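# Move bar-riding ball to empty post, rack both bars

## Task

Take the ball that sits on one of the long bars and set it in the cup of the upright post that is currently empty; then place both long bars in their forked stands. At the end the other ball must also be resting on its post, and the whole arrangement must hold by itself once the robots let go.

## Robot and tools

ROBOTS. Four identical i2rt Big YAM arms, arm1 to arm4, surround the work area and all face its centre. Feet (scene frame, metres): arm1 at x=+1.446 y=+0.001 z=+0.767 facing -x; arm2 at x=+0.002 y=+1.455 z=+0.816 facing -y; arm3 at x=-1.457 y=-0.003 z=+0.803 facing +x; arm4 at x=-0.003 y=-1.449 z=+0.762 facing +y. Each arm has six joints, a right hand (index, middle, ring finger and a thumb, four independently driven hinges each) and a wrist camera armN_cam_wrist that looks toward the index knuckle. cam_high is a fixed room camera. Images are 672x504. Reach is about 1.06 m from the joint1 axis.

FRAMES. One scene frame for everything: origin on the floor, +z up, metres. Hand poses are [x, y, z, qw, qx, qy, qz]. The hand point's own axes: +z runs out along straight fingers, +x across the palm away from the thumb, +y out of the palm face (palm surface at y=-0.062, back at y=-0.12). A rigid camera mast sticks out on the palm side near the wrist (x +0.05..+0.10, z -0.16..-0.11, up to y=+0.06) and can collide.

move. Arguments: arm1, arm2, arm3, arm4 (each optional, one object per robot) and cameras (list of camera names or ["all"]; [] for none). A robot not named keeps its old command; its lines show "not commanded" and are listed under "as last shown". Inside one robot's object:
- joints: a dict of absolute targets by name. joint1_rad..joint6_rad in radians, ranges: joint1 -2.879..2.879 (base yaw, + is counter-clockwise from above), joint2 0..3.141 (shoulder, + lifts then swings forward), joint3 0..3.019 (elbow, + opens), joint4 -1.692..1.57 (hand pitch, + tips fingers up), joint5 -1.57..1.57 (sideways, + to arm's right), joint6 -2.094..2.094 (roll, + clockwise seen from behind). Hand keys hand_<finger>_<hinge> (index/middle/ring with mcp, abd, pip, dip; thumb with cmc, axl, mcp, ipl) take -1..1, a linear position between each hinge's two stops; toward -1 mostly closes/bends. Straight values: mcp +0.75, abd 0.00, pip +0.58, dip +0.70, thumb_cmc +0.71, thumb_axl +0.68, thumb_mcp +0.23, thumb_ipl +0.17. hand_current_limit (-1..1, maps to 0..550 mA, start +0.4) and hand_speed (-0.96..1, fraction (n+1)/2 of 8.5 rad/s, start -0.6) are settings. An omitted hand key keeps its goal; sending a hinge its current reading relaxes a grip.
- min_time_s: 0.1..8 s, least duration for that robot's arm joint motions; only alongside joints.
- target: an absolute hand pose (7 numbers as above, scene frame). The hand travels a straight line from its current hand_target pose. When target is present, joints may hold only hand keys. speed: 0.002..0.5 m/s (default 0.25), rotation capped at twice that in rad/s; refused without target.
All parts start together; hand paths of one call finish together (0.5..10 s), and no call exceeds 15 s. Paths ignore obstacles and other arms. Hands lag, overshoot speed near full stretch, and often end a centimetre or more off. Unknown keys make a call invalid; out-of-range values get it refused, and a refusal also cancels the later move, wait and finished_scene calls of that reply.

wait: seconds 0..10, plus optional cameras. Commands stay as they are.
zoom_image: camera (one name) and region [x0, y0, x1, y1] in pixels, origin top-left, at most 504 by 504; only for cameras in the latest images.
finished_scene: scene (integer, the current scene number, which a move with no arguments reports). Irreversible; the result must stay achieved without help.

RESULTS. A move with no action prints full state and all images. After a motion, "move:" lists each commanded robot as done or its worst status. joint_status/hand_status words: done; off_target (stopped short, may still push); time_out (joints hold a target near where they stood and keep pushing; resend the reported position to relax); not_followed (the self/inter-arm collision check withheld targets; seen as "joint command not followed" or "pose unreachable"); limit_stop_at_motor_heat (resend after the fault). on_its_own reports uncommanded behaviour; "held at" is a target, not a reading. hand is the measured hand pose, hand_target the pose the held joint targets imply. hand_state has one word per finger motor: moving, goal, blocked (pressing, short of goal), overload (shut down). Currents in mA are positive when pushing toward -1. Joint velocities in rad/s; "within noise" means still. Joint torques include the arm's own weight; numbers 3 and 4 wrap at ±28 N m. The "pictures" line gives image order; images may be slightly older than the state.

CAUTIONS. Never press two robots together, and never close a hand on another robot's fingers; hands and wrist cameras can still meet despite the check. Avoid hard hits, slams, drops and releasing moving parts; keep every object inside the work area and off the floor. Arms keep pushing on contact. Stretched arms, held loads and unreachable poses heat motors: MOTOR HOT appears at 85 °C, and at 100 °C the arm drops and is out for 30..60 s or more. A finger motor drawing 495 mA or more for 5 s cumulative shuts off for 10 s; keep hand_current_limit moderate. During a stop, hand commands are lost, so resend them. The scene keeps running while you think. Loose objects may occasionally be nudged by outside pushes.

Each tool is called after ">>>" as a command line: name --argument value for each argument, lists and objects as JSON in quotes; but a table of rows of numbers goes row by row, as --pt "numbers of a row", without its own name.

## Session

>>> move

>>> zoom_image --camera "cam_high" --region '[200, 180, 480, 400]'

Scene clock: 0.00 s.
Joint torques (N m): no reading
Heat: arm1: hottest joint2_rad 32 °C; arm2: hottest joint3_rad 35 °C; arm3: hottest joint3_rad 33 °C; arm4: hottest joint3_rad 31 °C.
Joint velocities: within noise
arm1.joint_positions: joint1_rad=+0.139 joint2_rad=+0.621 joint3_rad=+1.359 joint4_rad=-1.186 joint5_rad=+0.081 joint6_rad=+1.083 hand_index_mcp=+0.753 hand_index_abd=+0.000 hand_index_pip=+0.577 hand_index_dip=+0.696 hand_middle_mcp=+0.753 hand_middle_abd=+0.000 hand_middle_pip=+0.577 hand_middle_dip=+0.696 hand_ring_mcp=+0.753 hand_ring_abd=+0.000 hand_ring_pip=+0.577 hand_ring_dip=+0.696 hand_thumb_cmc=+0.714 hand_thumb_axl=+0.677 hand_thumb_mcp=+0.226 hand_thumb_ipl=+0.168 hand_current_limit=+0.400 hand_speed=-0.600
arm1.joint_status: not commanded
arm1.hand_state: goal,goal,goal,goal,goal,goal,goal,goal,goal,goal,goal,goal,goal,goal,goal,goal
arm1.index_mcp_current_ma: 0
arm1.index_abd_current_ma: 0
arm1.index_pip_current_ma: 0
arm1.index_dip_current_ma: 0
arm1.middle_mcp_current_ma: 0
arm1.middle_abd_current_ma: 0
arm1.middle_pip_current_ma: 0
arm1.middle_dip_current_ma: 0
arm1.ring_mcp_current_ma: 0
arm1.ring_abd_current_ma: 0
arm1.ring_pip_current_ma: 0
arm1.ring_dip_current_ma: 0
arm1.thumb_cmc_current_ma: 0
arm1.thumb_axl_current_ma: 0
arm1.thumb_mcp_current_ma: 0
arm1.thumb_ipl_current_ma: 0
arm1.hand_goal_index_mcp: 0.754
arm1.hand_goal_index_abd: 0.000
arm1.hand_goal_index_pip: 0.576
arm1.hand_goal_index_dip: 0.696
arm1.hand_goal_middle_mcp: 0.754
arm1.hand_goal_middle_abd: 0.000
arm1.hand_goal_middle_pip: 0.576
arm1.hand_goal_middle_dip: 0.696
arm1.hand_goal_ring_mcp: 0.754
arm1.hand_goal_ring_abd: 0.000
arm1.hand_goal_ring_pip: 0.576
arm1.hand_goal_ring_dip: 0.696
arm1.hand_goal_thumb_cmc: 0.714
arm1.hand_goal_thumb_axl: 0.678
arm1.hand_goal_thumb_mcp: 0.226
arm1.hand_goal_thumb_ipl: 0.168
arm1.hand: x=+1.1641 y=+0.0535 z=+1.3396 quat_wxyz=(+0.516, +0.258, -0.809, -0.112) (m; scene frame)
arm1.hand_target: x=+1.1678 y=+0.0543 z=+1.3556 quat_wxyz=(+0.531, +0.254, -0.801, -0.114) (m; scene frame)
arm1.hand_status: not commanded
arm2.joint_positions: joint1_rad=+0.494 joint2_rad=+0.589 joint3_rad=+1.405 joint4_rad=-1.315 joint5_rad=-0.026 joint6_rad=+1.164 hand_index_mcp=+0.753 hand_index_abd=+0.000 hand_index_pip=+0.577 hand_index_dip=+0.696 hand_middle_mcp=+0.753 hand_middle_abd=+0.000 hand_middle_pip=+0.577 hand_middle_dip=+0.696 hand_ring_mcp=+0.753 hand_ring_abd=+0.000 hand_ring_pip=+0.577 hand_ring_dip=+0.696 hand_thumb_cmc=+0.714 hand_thumb_axl=+0.677 hand_thumb_mcp=+0.226 hand_thumb_ipl=+0.168 hand_current_limit=+0.400 hand_speed=-0.600
arm2.joint_status: not commanded
arm2.hand_state: goal,goal,goal,goal,goal,goal,goal,goal,goal,goal,goal,goal,goal,goal,goal,goal
arm2.index_mcp_current_ma: 0
arm2.index_abd_current_ma: 0
arm2.index_pip_current_ma: 0
arm2.index_dip_current_ma: 0
arm2.middle_mcp_current_ma: 0
arm2.middle_abd_current_ma: 0
arm2.middle_pip_current_ma: 0
arm2.middle_dip_current_ma: 0
arm2.ring_mcp_current_ma: 0
arm2.ring_abd_current_ma: 0
arm2.ring_pip_current_ma: 0
arm2.ring_dip_current_ma: 0
arm2.thumb_cmc_current_ma: 0
arm2.thumb_axl_current_ma: 0
arm2.thumb_mcp_current_ma: 0
arm2.thumb_ipl_current_ma: 0
arm2.hand_goal_index_mcp: 0.754
arm2.hand_goal_index_abd: 0.000
arm2.hand_goal_index_pip: 0.576
arm2.hand_goal_index_dip: 0.696
arm2.hand_goal_middle_mcp: 0.754
arm2.hand_goal_middle_abd: 0.000
arm2.hand_goal_middle_pip: 0.576
arm2.hand_goal_middle_dip: 0.696
arm2.hand_goal_ring_mcp: 0.754
arm2.hand_goal_ring_abd: 0.000
arm2.hand_goal_ring_pip: 0.576
arm2.hand_goal_ring_dip: 0.696
arm2.hand_goal_thumb_cmc: 0.714
arm2.hand_goal_thumb_axl: 0.678
arm2.hand_goal_thumb_mcp: 0.226
arm2.hand_goal_thumb_ipl: 0.168
arm2.hand: x=+0.0476 y=+1.2074 z=+1.3811 quat_wxyz=(+0.328, +0.820, -0.267, +0.385) (m; scene frame)
arm2.hand_target: x=+0.0461 y=+1.2100 z=+1.3933 quat_wxyz=(+0.337, +0.813, -0.265, +0.394) (m; scene frame)
arm2.hand_status: not commanded
arm3.joint_positions: joint1_rad=-0.142 joint2_rad=+0.609 joint3_rad=+1.350 joint4_rad=-1.219 joint5_rad=+0.059 joint6_rad=+1.128 hand_index_mcp=+0.753 hand_index_abd=+0.000 hand_index_pip=+0.577 hand_index_dip=+0.696 hand_middle_mcp=+0.753 hand_middle_abd=+0.000 hand_middle_pip=+0.577 hand_middle_dip=+0.696 hand_ring_mcp=+0.753 hand_ring_abd=+0.000 hand_ring_pip=+0.577 hand_ring_dip=+0.696 hand_thumb_cmc=+0.714 hand_thumb_axl=+0.677 hand_thumb_mcp=+0.226 hand_thumb_ipl=+0.168 hand_current_limit=+0.400 hand_speed=-0.600
arm3.joint_status: not commanded
arm3.hand_state: goal,goal,goal,goal,goal,goal,goal,goal,goal,goal,goal,goal,goal,goal,goal,goal
arm3.index_mcp_current_ma: 0
arm3.index_abd_current_ma: 0
arm3.index_pip_current_ma: 0
arm3.index_dip_current_ma: 0
arm3.middle_mcp_current_ma: 0
arm3.middle_abd_current_ma: 0
arm3.middle_pip_current_ma: 0
arm3.middle_dip_current_ma: 0
arm3.ring_mcp_current_ma: 0
arm3.ring_abd_current_ma: 0
arm3.ring_pip_current_ma: 0
arm3.ring_dip_current_ma: 0
arm3.thumb_cmc_current_ma: 0
arm3.thumb_axl_current_ma: 0
arm3.thumb_mcp_current_ma: 0
arm3.thumb_ipl_current_ma: 0
arm3.hand_goal_index_mcp: 0.754
arm3.hand_goal_index_abd: 0.000
arm3.hand_goal_index_pip: 0.576
arm3.hand_goal_index_dip: 0.696
arm3.hand_goal_middle_mcp: 0.754
arm3.hand_goal_middle_abd: 0.000
arm3.hand_goal_middle_pip: 0.576
arm3.hand_goal_middle_dip: 0.696
arm3.hand_goal_ring_mcp: 0.754
arm3.hand_goal_ring_abd: 0.000
arm3.hand_goal_ring_pip: 0.576
arm3.hand_goal_ring_dip: 0.696
arm3.hand_goal_thumb_cmc: 0.714
arm3.hand_goal_thumb_axl: 0.678
arm3.hand_goal_thumb_mcp: 0.226
arm3.hand_goal_thumb_ipl: 0.168
arm3.hand: x=-1.2220 y=-0.1250 z=+1.3696 quat_wxyz=(+0.171, +0.842, +0.124, +0.496) (m; scene frame)
arm3.hand_target: x=-1.2255 y=-0.1245 z=+1.3816 quat_wxyz=(+0.174, +0.835, +0.122, +0.507) (m; scene frame)
arm3.hand_status: not commanded
arm4.joint_positions: joint1_rad=-0.419 joint2_rad=+0.608 joint3_rad=+1.460 joint4_rad=-1.222 joint5_rad=+0.006 joint6_rad=+1.030 hand_index_mcp=+0.753 hand_index_abd=+0.000 hand_index_pip=+0.577 hand_index_dip=+0.696 hand_middle_mcp=+0.753 hand_middle_abd=+0.000 hand_middle_pip=+0.577 hand_middle_dip=+0.696 hand_ring_mcp=+0.753 hand_ring_abd=+0.000 hand_ring_pip=+0.577 hand_ring_dip=+0.696 hand_thumb_cmc=+0.714 hand_thumb_axl=+0.677 hand_thumb_mcp=+0.226 hand_thumb_ipl=+0.168 hand_current_limit=+0.400 hand_speed=-0.600
arm4.joint_status: not commanded
arm4.hand_state: goal,goal,goal,goal,goal,goal,goal,goal,goal,goal,goal,goal,goal,goal,goal,goal
arm4.index_mcp_current_ma: 0
arm4.index_abd_current_ma: 0
arm4.index_pip_current_ma: 0
arm4.index_dip_current_ma: 0
arm4.middle_mcp_current_ma: 0
arm4.middle_abd_current_ma: 0
arm4.middle_pip_current_ma: 0
arm4.middle_dip_current_ma: 0
arm4.ring_mcp_current_ma: 0
arm4.ring_abd_current_ma: 0
arm4.ring_pip_current_ma: 0
arm4.ring_dip_current_ma: 0
arm4.thumb_cmc_current_ma: 0
arm4.thumb_axl_current_ma: 0
arm4.thumb_mcp_current_ma: 0
arm4.thumb_ipl_current_ma: 0
arm4.hand_goal_index_mcp: 0.754
arm4.hand_goal_index_abd: 0.000
arm4.hand_goal_index_pip: 0.576
arm4.hand_goal_index_dip: 0.696
arm4.hand_goal_middle_mcp: 0.754
arm4.hand_goal_middle_abd: 0.000
arm4.hand_goal_middle_pip: 0.576
arm4.hand_goal_middle_dip: 0.696
arm4.hand_goal_ring_mcp: 0.754
arm4.hand_goal_ring_abd: 0.000
arm4.hand_goal_ring_pip: 0.576
arm4.hand_goal_ring_dip: 0.696
arm4.hand_goal_thumb_cmc: 0.714
arm4.hand_goal_thumb_axl: 0.678
arm4.hand_goal_thumb_mcp: 0.226
arm4.hand_goal_thumb_ipl: 0.168
arm4.hand: x=+0.1703 y=-1.2586 z=+1.3849 quat_wxyz=(-0.163, +0.548, +0.619, +0.538) (m; scene frame)
arm4.hand_target: x=+0.1685 y=-1.2624 z=+1.3954 quat_wxyz=(-0.166, +0.543, +0.614, +0.548) (m; scene frame)
arm4.hand_status: not commanded
pictures: arm1_cam_wrist, arm2_cam_wrist, arm3_cam_wrist, arm4_cam_wrist, cam_high
camera_calibration:
arm1_cam_wrist: T_world_to_cam=[[0.0830382, 0.922021, -0.37813, 0.401318], [0.950899, -0.186833, -0.246749, -0.809813], [-0.298155, -0.339073, -0.892263, 1.68953], [0, 0, 0, 1]] pos_world=[1.24047, 0.0515524, 1.45944]
arm2_cam_wrist: T_world_to_cam=[[-0.88351, -0.250027, -0.396101, 0.91926], [-0.194028, 0.965014, -0.176353, -0.956991], [0.426336, -0.078955, -0.901112, 1.44186], [0, 0, 0, 1]] pos_world=[0.0117738, 1.26719, 1.49463]
arm3_cam_wrist: T_world_to_cam=[[-0.399936, -0.85457, -0.331303, -0.113833], [-0.86684, 0.47009, -0.166142, -0.828501], [0.297723, 0.220741, -0.928781, 1.77994], [0, 0, 0, 1]] pos_world=[-1.29363, -0.100713, 1.47781]
arm4_cam_wrist: T_world_to_cam=[[0.799189, -0.523167, -0.295963, -0.353952], [-0.599832, -0.725864, -0.336634, -0.393048], [-0.0387133, 0.446562, -0.893915, 1.93251], [0, 0, 0, 1]] pos_world=[0.121925, -1.33346, 1.49043]

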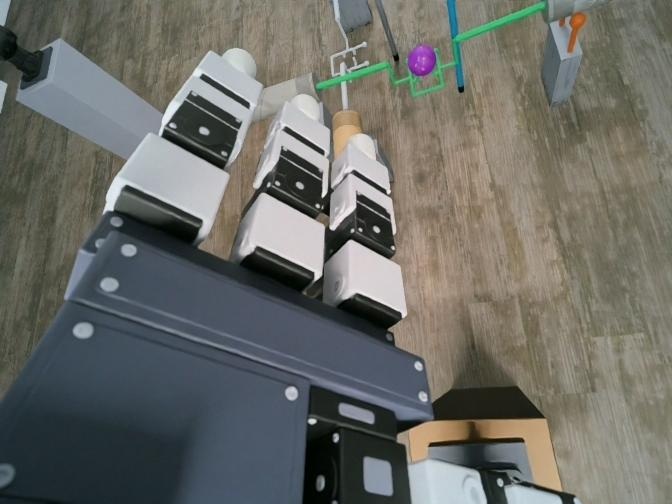

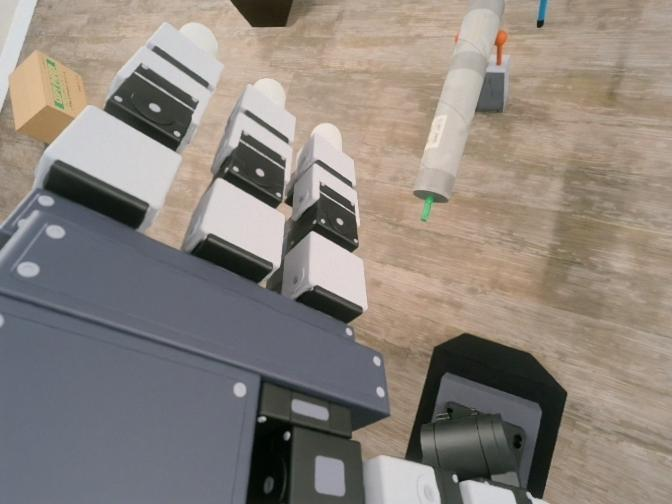

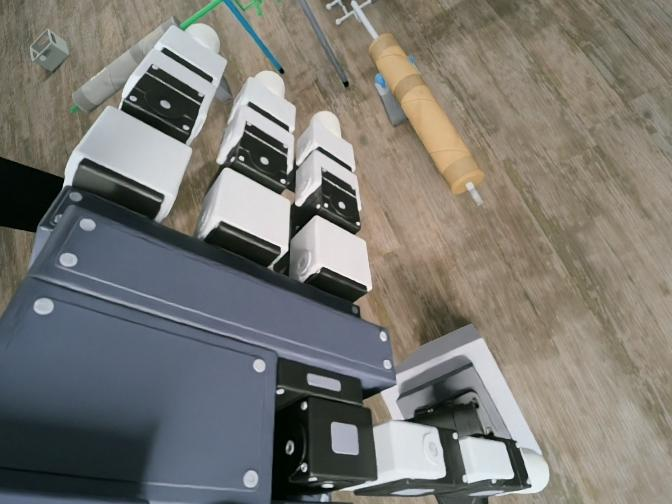

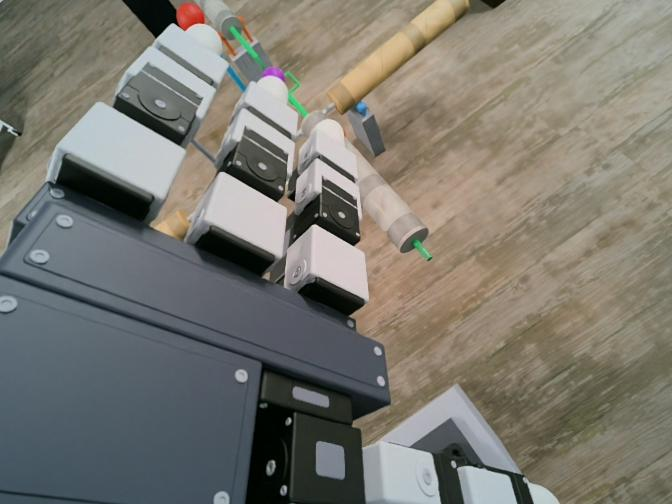

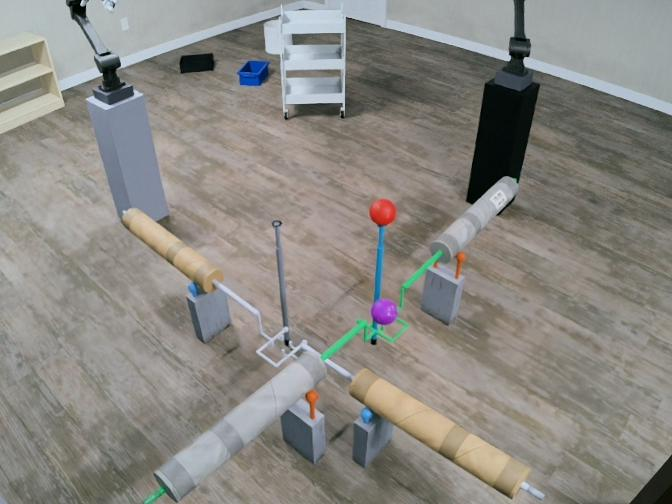

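Scaled by 1.800.

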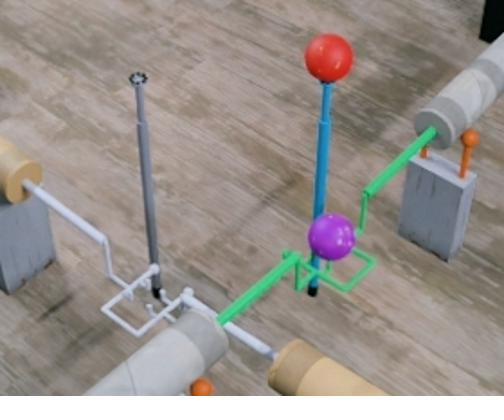

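>>> move --arm4 '{"target": [0.10, -0.82, 0.62, 0.183, 0.683, 0.683, 0.183], "speed": 0.3}' --arm2 '{"joints": {"joint1_rad": -0.1, "joint2_rad": 2.3, "joint3_rad": 1.6, "joint4_rad": -0.9, "joint5_rad": -0.51, "joint6_rad": -1.66}, "min_time_s": 4}' --arm3 '{"target": [-0.75, 0.0, 0.90, 0.364, 0.434, 0.631, 0.530], "speed": 0.25}' --cameras '["cam_high", "arm3_cam_wrist"]'

>>> zoom_image --camera "cam_high" --region '[250, 220, 480, 400]'

>>> move --arm4 '{"target": [0.19, -0.81, 0.365, 0.183, 0.683, 0.683, 0.183], "speed": 0.2}' --arm2 '{"target": [0.19, 0.875, 0.37, 0.183, 0.683, 0.683, 0.183], "speed": 0.25}' --cameras '["cam_high", "arm2_cam_wrist", "arm4_cam_wrist"]'

Scene clock: 18.57 s.
Joint torques (N m): arm1=[-0.67 1.96 10.14 2.32 0.02 -0.14] | arm2=[0.67 -22.89 9.13 0.36 -1.11 -0.13] | arm3=[-2.08 -16.38 9.73 3.4 -0.18 -0.26] | arm4=[0.91 -17.49 7.23 -0.31 0.79 -0.01]
Heat: arm1: hottest joint3_rad 36 °C; arm2: hottest joint3_rad 37 °C; arm3: hottest joint3_rad 36 °C; arm4: hottest joint3_rad 32 °C.
move: arm2 done; arm3 off_target; arm4 off_target
Joint velocities: within noise
arm1: as last shown
arm1.joint_positions: joint1_rad=+0.139 joint2_rad=+0.621 joint3_rad=+1.359 joint4_rad=-1.186 joint5_rad=+0.081 joint6_rad=+1.083 hand_index_mcp=+0.755 hand_index_abd=+0.000 hand_index_pip=+0.577 hand_index_dip=+0.696 hand_middle_mcp=+0.755 hand_middle_abd=+0.000 hand_middle_pip=+0.577 hand_middle_dip=+0.696 hand_ring_mcp=+0.755 hand_ring_abd=+0.000 hand_ring_pip=+0.577 hand_ring_dip=+0.696 hand_thumb_cmc=+0.715 hand_thumb_axl=+0.677 hand_thumb_mcp=+0.226 hand_thumb_ipl=+0.168 hand_current_limit=+0.400 hand_speed=-0.600
arm1.index_mcp_current_ma: 2
arm1.index_pip_current_ma: 1
arm1.middle_mcp_current_ma: 2
arm1.middle_pip_current_ma: 1
arm1.ring_mcp_current_ma: 1
arm1.ring_pip_current_ma: 1
arm1.thumb_cmc_current_ma: 1
arm1.thumb_axl_current_ma: -1
arm2.joint_positions: joint1_rad=-0.100 joint2_rad=+2.301 joint3_rad=+1.559 joint4_rad=-0.910 joint5_rad=-0.507 joint6_rad=-1.652 hand_index_mcp=+0.756 hand_index_abd=+0.001 hand_index_pip=+0.577 hand_index_dip=+0.696 hand_middle_mcp=+0.756 hand_middle_abd=+0.001 hand_middle_pip=+0.577 hand_middle_dip=+0.696 hand_ring_mcp=+0.756 hand_ring_abd=+0.001 hand_ring_pip=+0.577 hand_ring_dip=+0.696 hand_thumb_cmc=+0.719 hand_thumb_axl=+0.677 hand_thumb_mcp=+0.224 hand_thumb_ipl=+0.168 hand_current_limit=+0.400 hand_speed=-0.600
arm2.joint_status: all done
arm2.hand_state: goal,goal,goal,goal,goal,goal,goal,goal,goal,goal,goal,goal,goal,goal,goal,goal
arm2.index_mcp_current_ma: 1
arm2.index_abd_current_ma: 0
arm2.index_pip_current_ma: 0
arm2.index_dip_current_ma: 0
arm2.middle_mcp_current_ma: 1
arm2.middle_abd_current_ma: 0
arm2.middle_pip_current_ma: 0
arm2.middle_dip_current_ma: 0
arm2.ring_mcp_current_ma: 1
arm2.ring_abd_current_ma: 0
arm2.ring_pip_current_ma: 0
arm2.ring_dip_current_ma: 0
arm2.thumb_cmc_current_ma: 3
arm2.thumb_axl_current_ma: 0
arm2.thumb_mcp_current_ma: -1
arm2.thumb_ipl_current_ma: 0
arm2.hand_goal_index_mcp: 0.754
arm2.hand_goal_index_abd: 0.000
arm2.hand_goal_index_pip: 0.576
arm2.hand_goal_index_dip: 0.696
arm2.hand_goal_middle_mcp: 0.754
arm2.hand_goal_middle_abd: 0.000
arm2.hand_goal_middle_pip: 0.576
arm2.hand_goal_middle_dip: 0.696
arm2.hand_goal_ring_mcp: 0.754
arm2.hand_goal_ring_abd: 0.000
arm2.hand_goal_ring_pip: 0.576
arm2.hand_goal_ring_dip: 0.696
arm2.hand_goal_thumb_cmc: 0.714
arm2.hand_goal_thumb_axl: 0.678
arm2.hand_goal_thumb_mcp: 0.226
arm2.hand_goal_thumb_ipl: 0.168
arm2.hand: x=+0.1152 y=+0.8383 z=+0.7353 quat_wxyz=(+0.160, +0.690, +0.678, +0.194) (m; scene frame)
arm2.hand_target: x=+0.1144 y=+0.8192 z=+0.7481 quat_wxyz=(+0.178, +0.683, +0.686, +0.176) (m; scene frame)
arm2.hand_status: not commanded
arm3.joint_positions: joint1_rad=-0.095 joint2_rad=+2.173 joint3_rad=+1.005 joint4_rad=+0.925 joint5_rad=-0.438 joint6_rad=-0.060 hand_index_mcp=+0.763 hand_index_abd=+0.001 hand_index_pip=+0.577 hand_index_dip=+0.696 hand_middle_mcp=+0.761 hand_middle_abd=+0.002 hand_middle_pip=+0.577 hand_middle_dip=+0.696 hand_ring_mcp=+0.761 hand_ring_abd=+0.001 hand_ring_pip=+0.577 hand_ring_dip=+0.696 hand_thumb_cmc=+0.722 hand_thumb_axl=+0.677 hand_thumb_mcp=+0.226 hand_thumb_ipl=+0.168 hand_current_limit=+0.400 hand_speed=-0.600
arm3.joint_status: not commanded
arm3.hand_state: goal,goal,goal,goal,goal,goal,goal,goal,goal,goal,goal,goal,goal,goal,goal,goal
arm3.index_mcp_current_ma: 32
arm3.index_abd_current_ma: 3
arm3.index_pip_current_ma: 2
arm3.index_dip_current_ma: 0
arm3.middle_mcp_current_ma: 26
arm3.middle_abd_current_ma: 4
arm3.middle_pip_current_ma: 2
arm3.middle_dip_current_ma: 0
arm3.ring_mcp_current_ma: 24
arm3.ring_abd_current_ma: 4
arm3.ring_pip_current_ma: 2
arm3.ring_dip_current_ma: 0
arm3.thumb_cmc_current_ma: 26
arm3.thumb_axl_current_ma: -2
arm3.thumb_mcp_current_ma: -1
arm3.thumb_ipl_current_ma: -1
arm3.hand_goal_index_mcp: 0.754
arm3.hand_goal_index_abd: 0.000
arm3.hand_goal_index_pip: 0.576
arm3.hand_goal_index_dip: 0.696
arm3.hand_goal_middle_mcp: 0.754
arm3.hand_goal_middle_abd: 0.000
arm3.hand_goal_middle_pip: 0.576
arm3.hand_goal_middle_dip: 0.696
arm3.hand_goal_ring_mcp: 0.754
arm3.hand_goal_ring_abd: 0.000
arm3.hand_goal_ring_pip: 0.576
arm3.hand_goal_ring_dip: 0.696
arm3.hand_goal_thumb_cmc: 0.714
arm3.hand_goal_thumb_axl: 0.678
arm3.hand_goal_thumb_mcp: 0.226
arm3.hand_goal_thumb_ipl: 0.168
arm3.hand: x=-0.7609 y=+0.0057 z=+0.8898 quat_wxyz=(+0.345, +0.448, +0.636, +0.526) (m; scene frame)
arm3.hand_target: x=-0.7508 y=+0.0000 z=+0.8999 quat_wxyz=(+0.364, +0.434, +0.631, +0.530) (m; scene frame)
arm3.hand_status: off_target (0.016 m and 2.8 deg from the pose sent, 0.677 m and 79.4 deg at the start)
arm4.joint_positions: joint1_rad=+0.082 joint2_rad=+2.519 joint3_rad=+1.772 joint4_rad=-0.889 joint5_rad=+0.517 joint6_rad=+1.664 hand_index_mcp=+0.758 hand_index_abd=+0.000 hand_index_pip=+0.577 hand_index_dip=+0.696 hand_middle_mcp=+0.758 hand_middle_abd=+0.000 hand_middle_pip=+0.577 hand_middle_dip=+0.696 hand_ring_mcp=+0.758 hand_ring_abd=+0.000 hand_ring_pip=+0.577 hand_ring_dip=+0.696 hand_thumb_cmc=+0.718 hand_thumb_axl=+0.677 hand_thumb_mcp=+0.224 hand_thumb_ipl=+0.168 hand_current_limit=+0.400 hand_speed=-0.600
arm4.joint_status: not commanded
arm4.hand_state: goal,goal,goal,goal,goal,goal,goal,goal,goal,goal,goal,goal,goal,goal,goal,goal
arm4.index_mcp_current_ma: 14
arm4.index_abd_current_ma: 1
arm4.index_pip_current_ma: 2
arm4.index_dip_current_ma: 0
arm4.middle_mcp_current_ma: 15
arm4.middle_abd_current_ma: 1
arm4.middle_pip_current_ma: 2
arm4.middle_dip_current_ma: 0
arm4.ring_mcp_current_ma: 15
arm4.ring_abd_current_ma: 1
arm4.ring_pip_current_ma: 2
arm4.ring_dip_current_ma: 0
arm4.thumb_cmc_current_ma: 11
arm4.thumb_axl_current_ma: -2
arm4.thumb_mcp_current_ma: -10
arm4.thumb_ipl_current_ma: -1
arm4.hand_goal_index_mcp: 0.754
arm4.hand_goal_index_abd: 0.000
arm4.hand_goal_index_pip: 0.576
arm4.hand_goal_index_dip: 0.696
arm4.hand_goal_middle_mcp: 0.754
arm4.hand_goal_middle_abd: 0.000
arm4.hand_goal_middle_pip: 0.576
arm4.hand_goal_middle_dip: 0.696
arm4.hand_goal_ring_mcp: 0.754
arm4.hand_goal_ring_abd: 0.000
arm4.hand_goal_ring_pip: 0.576
arm4.hand_goal_ring_dip: 0.696
arm4.hand_goal_thumb_cmc: 0.714
arm4.hand_goal_thumb_axl: 0.678
arm4.hand_goal_thumb_mcp: 0.226
arm4.hand_goal_thumb_ipl: 0.168
arm4.hand: x=+0.1064 y=-0.8329 z=+0.6116 quat_wxyz=(+0.194, +0.680, +0.685, +0.174) (m; scene frame)
arm4.hand_target: x=+0.0998 y=-0.8203 z=+0.6202 quat_wxyz=(+0.183, +0.683, +0.683, +0.183) (m; scene frame)
arm4.hand_status: off_target (0.017 m and 1.7 deg from the pose sent, 0.885 m and 60.0 deg at the start)
pictures: arm3_cam_wrist, cam_high
camera_calibration:
arm3_cam_wrist: T_world_to_cam=[[0.354287, -0.717552, 0.599666, -0.231955], [-0.672731, -0.640991, -0.369546, -0.23492], [0.649549, -0.272488, -0.709814, 1.2438], [0, 0, 0, 1]] pos_world=[-0.883771, 0.0219009, 0.935152]

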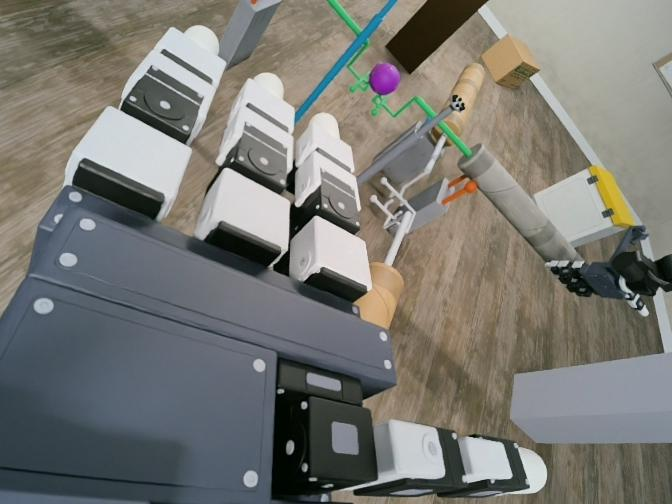

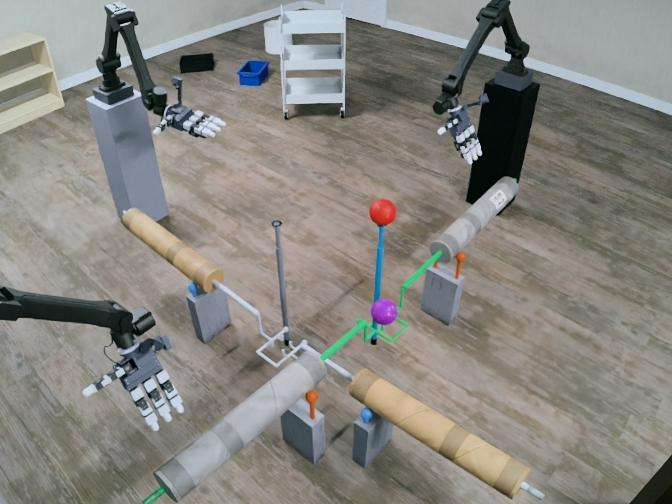

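Scaled by 2.191.

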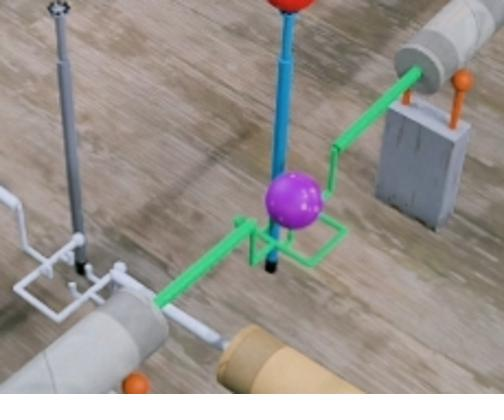

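Scene clock: 21.03 s.
Joint torques (N m): arm1=[-0.62 2.08 10.18 2.32 0.04 -0.14] | arm2=[0.44 -22.42 5.01 0.4 -1.16 -0.02] | arm3=[-2.14 -16.32 9.73 3.38 -0.17 -0.26] | arm4=[-0.09 -17.55 6.67 -0.2 0.84 -0.19]
Heat: arm1: hottest joint3_rad 36 °C; arm2: hottest joint3_rad 38 °C; arm3: hottest joint3_rad 36 °C; arm4: hottest joint3_rad 32 °C.
move: arm2 off_target; arm4 done
Joint velocities: within noise
arm1, arm3: as last shown
arm2.joint_positions: joint1_rad=+0.025 joint2_rad=+3.071 joint3_rad=+1.888 joint4_rad=-0.380 joint5_rad=-0.523 joint6_rad=-1.518 hand_index_mcp=+0.756 hand_index_abd=+0.001 hand_index_pip=+0.577 hand_index_dip=+0.696 hand_middle_mcp=+0.756 hand_middle_abd=+0.001 hand_middle_pip=+0.577 hand_middle_dip=+0.696 hand_ring_mcp=+0.756 hand_ring_abd=+0.001 hand_ring_pip=+0.577 hand_ring_dip=+0.696 hand_thumb_cmc=+0.719 hand_thumb_axl=+0.677 hand_thumb_mcp=+0.224 hand_thumb_ipl=+0.168 hand_current_limit=+0.400 hand_speed=-0.600
arm2.joint_status: not commanded
arm2.hand_state: goal,goal,goal,goal,goal,goal,goal,goal,goal,goal,goal,goal,goal,goal,goal,goal
arm2.index_mcp_current_ma: 1
arm2.index_abd_current_ma: 0
arm2.index_pip_current_ma: 0
arm2.index_dip_current_ma: 0
arm2.middle_mcp_current_ma: 1
arm2.middle_abd_current_ma: 0
arm2.middle_pip_current_ma: 0
arm2.middle_dip_current_ma: 0
arm2.ring_mcp_current_ma: 1
arm2.ring_abd_current_ma: 0
arm2.ring_pip_current_ma: 0
arm2.ring_dip_current_ma: 0
arm2.thumb_cmc_current_ma: 3
arm2.thumb_axl_current_ma: 0
arm2.thumb_mcp_current_ma: -1
arm2.thumb_ipl_current_ma: 0
arm2.hand_goal_index_mcp: 0.754
arm2.hand_goal_index_abd: 0.000
arm2.hand_goal_index_pip: 0.576
arm2.hand_goal_index_dip: 0.696
arm2.hand_goal_middle_mcp: 0.754
arm2.hand_goal_middle_abd: 0.000
arm2.hand_goal_middle_pip: 0.576
arm2.hand_goal_middle_dip: 0.696
arm2.hand_goal_ring_mcp: 0.754
arm2.hand_goal_ring_abd: 0.000
arm2.hand_goal_ring_pip: 0.576
arm2.hand_goal_ring_dip: 0.696
arm2.hand_goal_thumb_cmc: 0.714
arm2.hand_goal_thumb_axl: 0.678
arm2.hand_goal_thumb_mcp: 0.226
arm2.hand_goal_thumb_ipl: 0.168
arm2.hand: x=+0.1873 y=+0.8903 z=+0.3641 quat_wxyz=(+0.172, +0.685, +0.682, +0.191) (m; scene frame)
arm2.hand_target: x=+0.1898 y=+0.8753 z=+0.3704 quat_wxyz=(+0.183, +0.683, +0.683, +0.183) (m; scene frame)
arm2.hand_status: off_target (0.017 m and 1.6 deg from the pose sent, 0.375 m and 3.1 deg at the start)
arm4.joint_positions: joint1_rad=-0.041 joint2_rad=+3.114 joint3_rad=+2.272 joint4_rad=-0.705 joint5_rad=+0.517 joint6_rad=+1.527 hand_index_mcp=+0.758 hand_index_abd=+0.000 hand_index_pip=+0.577 hand_index_dip=+0.696 hand_middle_mcp=+0.758 hand_middle_abd=+0.000 hand_middle_pip=+0.577 hand_middle_dip=+0.696 hand_ring_mcp=+0.758 hand_ring_abd=+0.000 hand_ring_pip=+0.577 hand_ring_dip=+0.696 hand_thumb_cmc=+0.718 hand_thumb_axl=+0.677 hand_thumb_mcp=+0.224 hand_thumb_ipl=+0.168 hand_current_limit=+0.400 hand_speed=-0.600
arm4.joint_status: not commanded
arm4.hand_state: goal,goal,goal,goal,goal,goal,goal,goal,goal,goal,goal,goal,goal,goal,goal,goal
arm4.index_mcp_current_ma: 14
arm4.index_abd_current_ma: 1
arm4.index_pip_current_ma: 2
arm4.index_dip_current_ma: 0
arm4.middle_mcp_current_ma: 15
arm4.middle_abd_current_ma: 1
arm4.middle_pip_current_ma: 2
arm4.middle_dip_current_ma: 0
arm4.ring_mcp_current_ma: 15
arm4.ring_abd_current_ma: 1
arm4.ring_pip_current_ma: 2
arm4.ring_dip_current_ma: 0
arm4.thumb_cmc_current_ma: 11
arm4.thumb_axl_current_ma: -2
arm4.thumb_mcp_current_ma: -10
arm4.thumb_ipl_current_ma: -1
arm4.hand_goal_index_mcp: 0.754
arm4.hand_goal_index_abd: 0.000
arm4.hand_goal_index_pip: 0.576
arm4.hand_goal_index_dip: 0.696
arm4.hand_goal_middle_mcp: 0.754
arm4.hand_goal_middle_abd: 0.000
arm4.hand_goal_middle_pip: 0.576
arm4.hand_goal_middle_dip: 0.696
arm4.hand_goal_ring_mcp: 0.754
arm4.hand_goal_ring_abd: 0.000
arm4.hand_goal_ring_pip: 0.576
arm4.hand_goal_ring_dip: 0.696
arm4.hand_goal_thumb_cmc: 0.714
arm4.hand_goal_thumb_axl: 0.678
arm4.hand_goal_thumb_mcp: 0.226
arm4.hand_goal_thumb_ipl: 0.168
arm4.hand: x=+0.1874 y=-0.8180 z=+0.3625 quat_wxyz=(+0.186, +0.684, +0.682, +0.180) (m; scene frame)
arm4.hand_target: x=+0.1899 y=-0.8102 z=+0.3652 quat_wxyz=(+0.183, +0.683, +0.683, +0.183) (m; scene frame)
arm4.hand_status: done (0.009 m and 0.5 deg from the pose sent, 0.261 m and 1.7 deg at the start)
pictures: arm2_cam_wrist, arm4_cam_wrist, cam_high
camera_calibration:
arm2_cam_wrist: T_world_to_cam=[[0.546314, -0.775664, 0.316048, 0.501506], [-0.827809, -0.442555, 0.344787, 0.378856], [-0.12757, -0.449989, -0.883876, 0.868697], [0, 0, 0, 1]] pos_world=[0.15046, 0.947569, 0.478696]
arm4_cam_wrist: T_world_to_cam=[[0.532314, -0.774475, 0.341804, -0.826466], [-0.836031, -0.417502, 0.35601, -0.36172], [-0.133017, -0.475268, -0.869728, 0.0773212], [0, 0, 0, 1]] pos_world=[0.147815, -0.754348, 0.478514]

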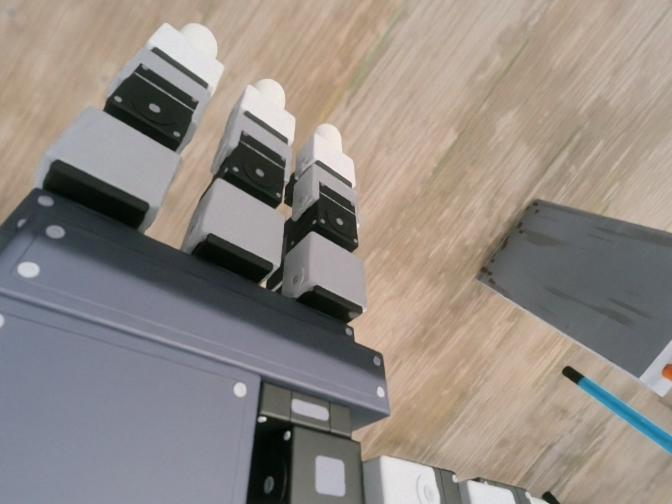

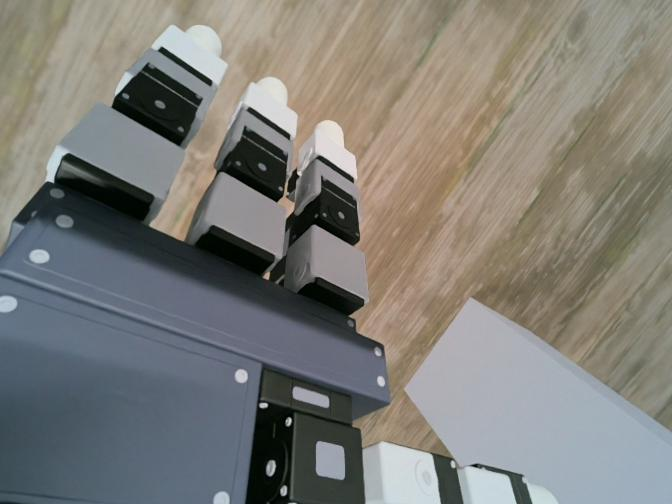

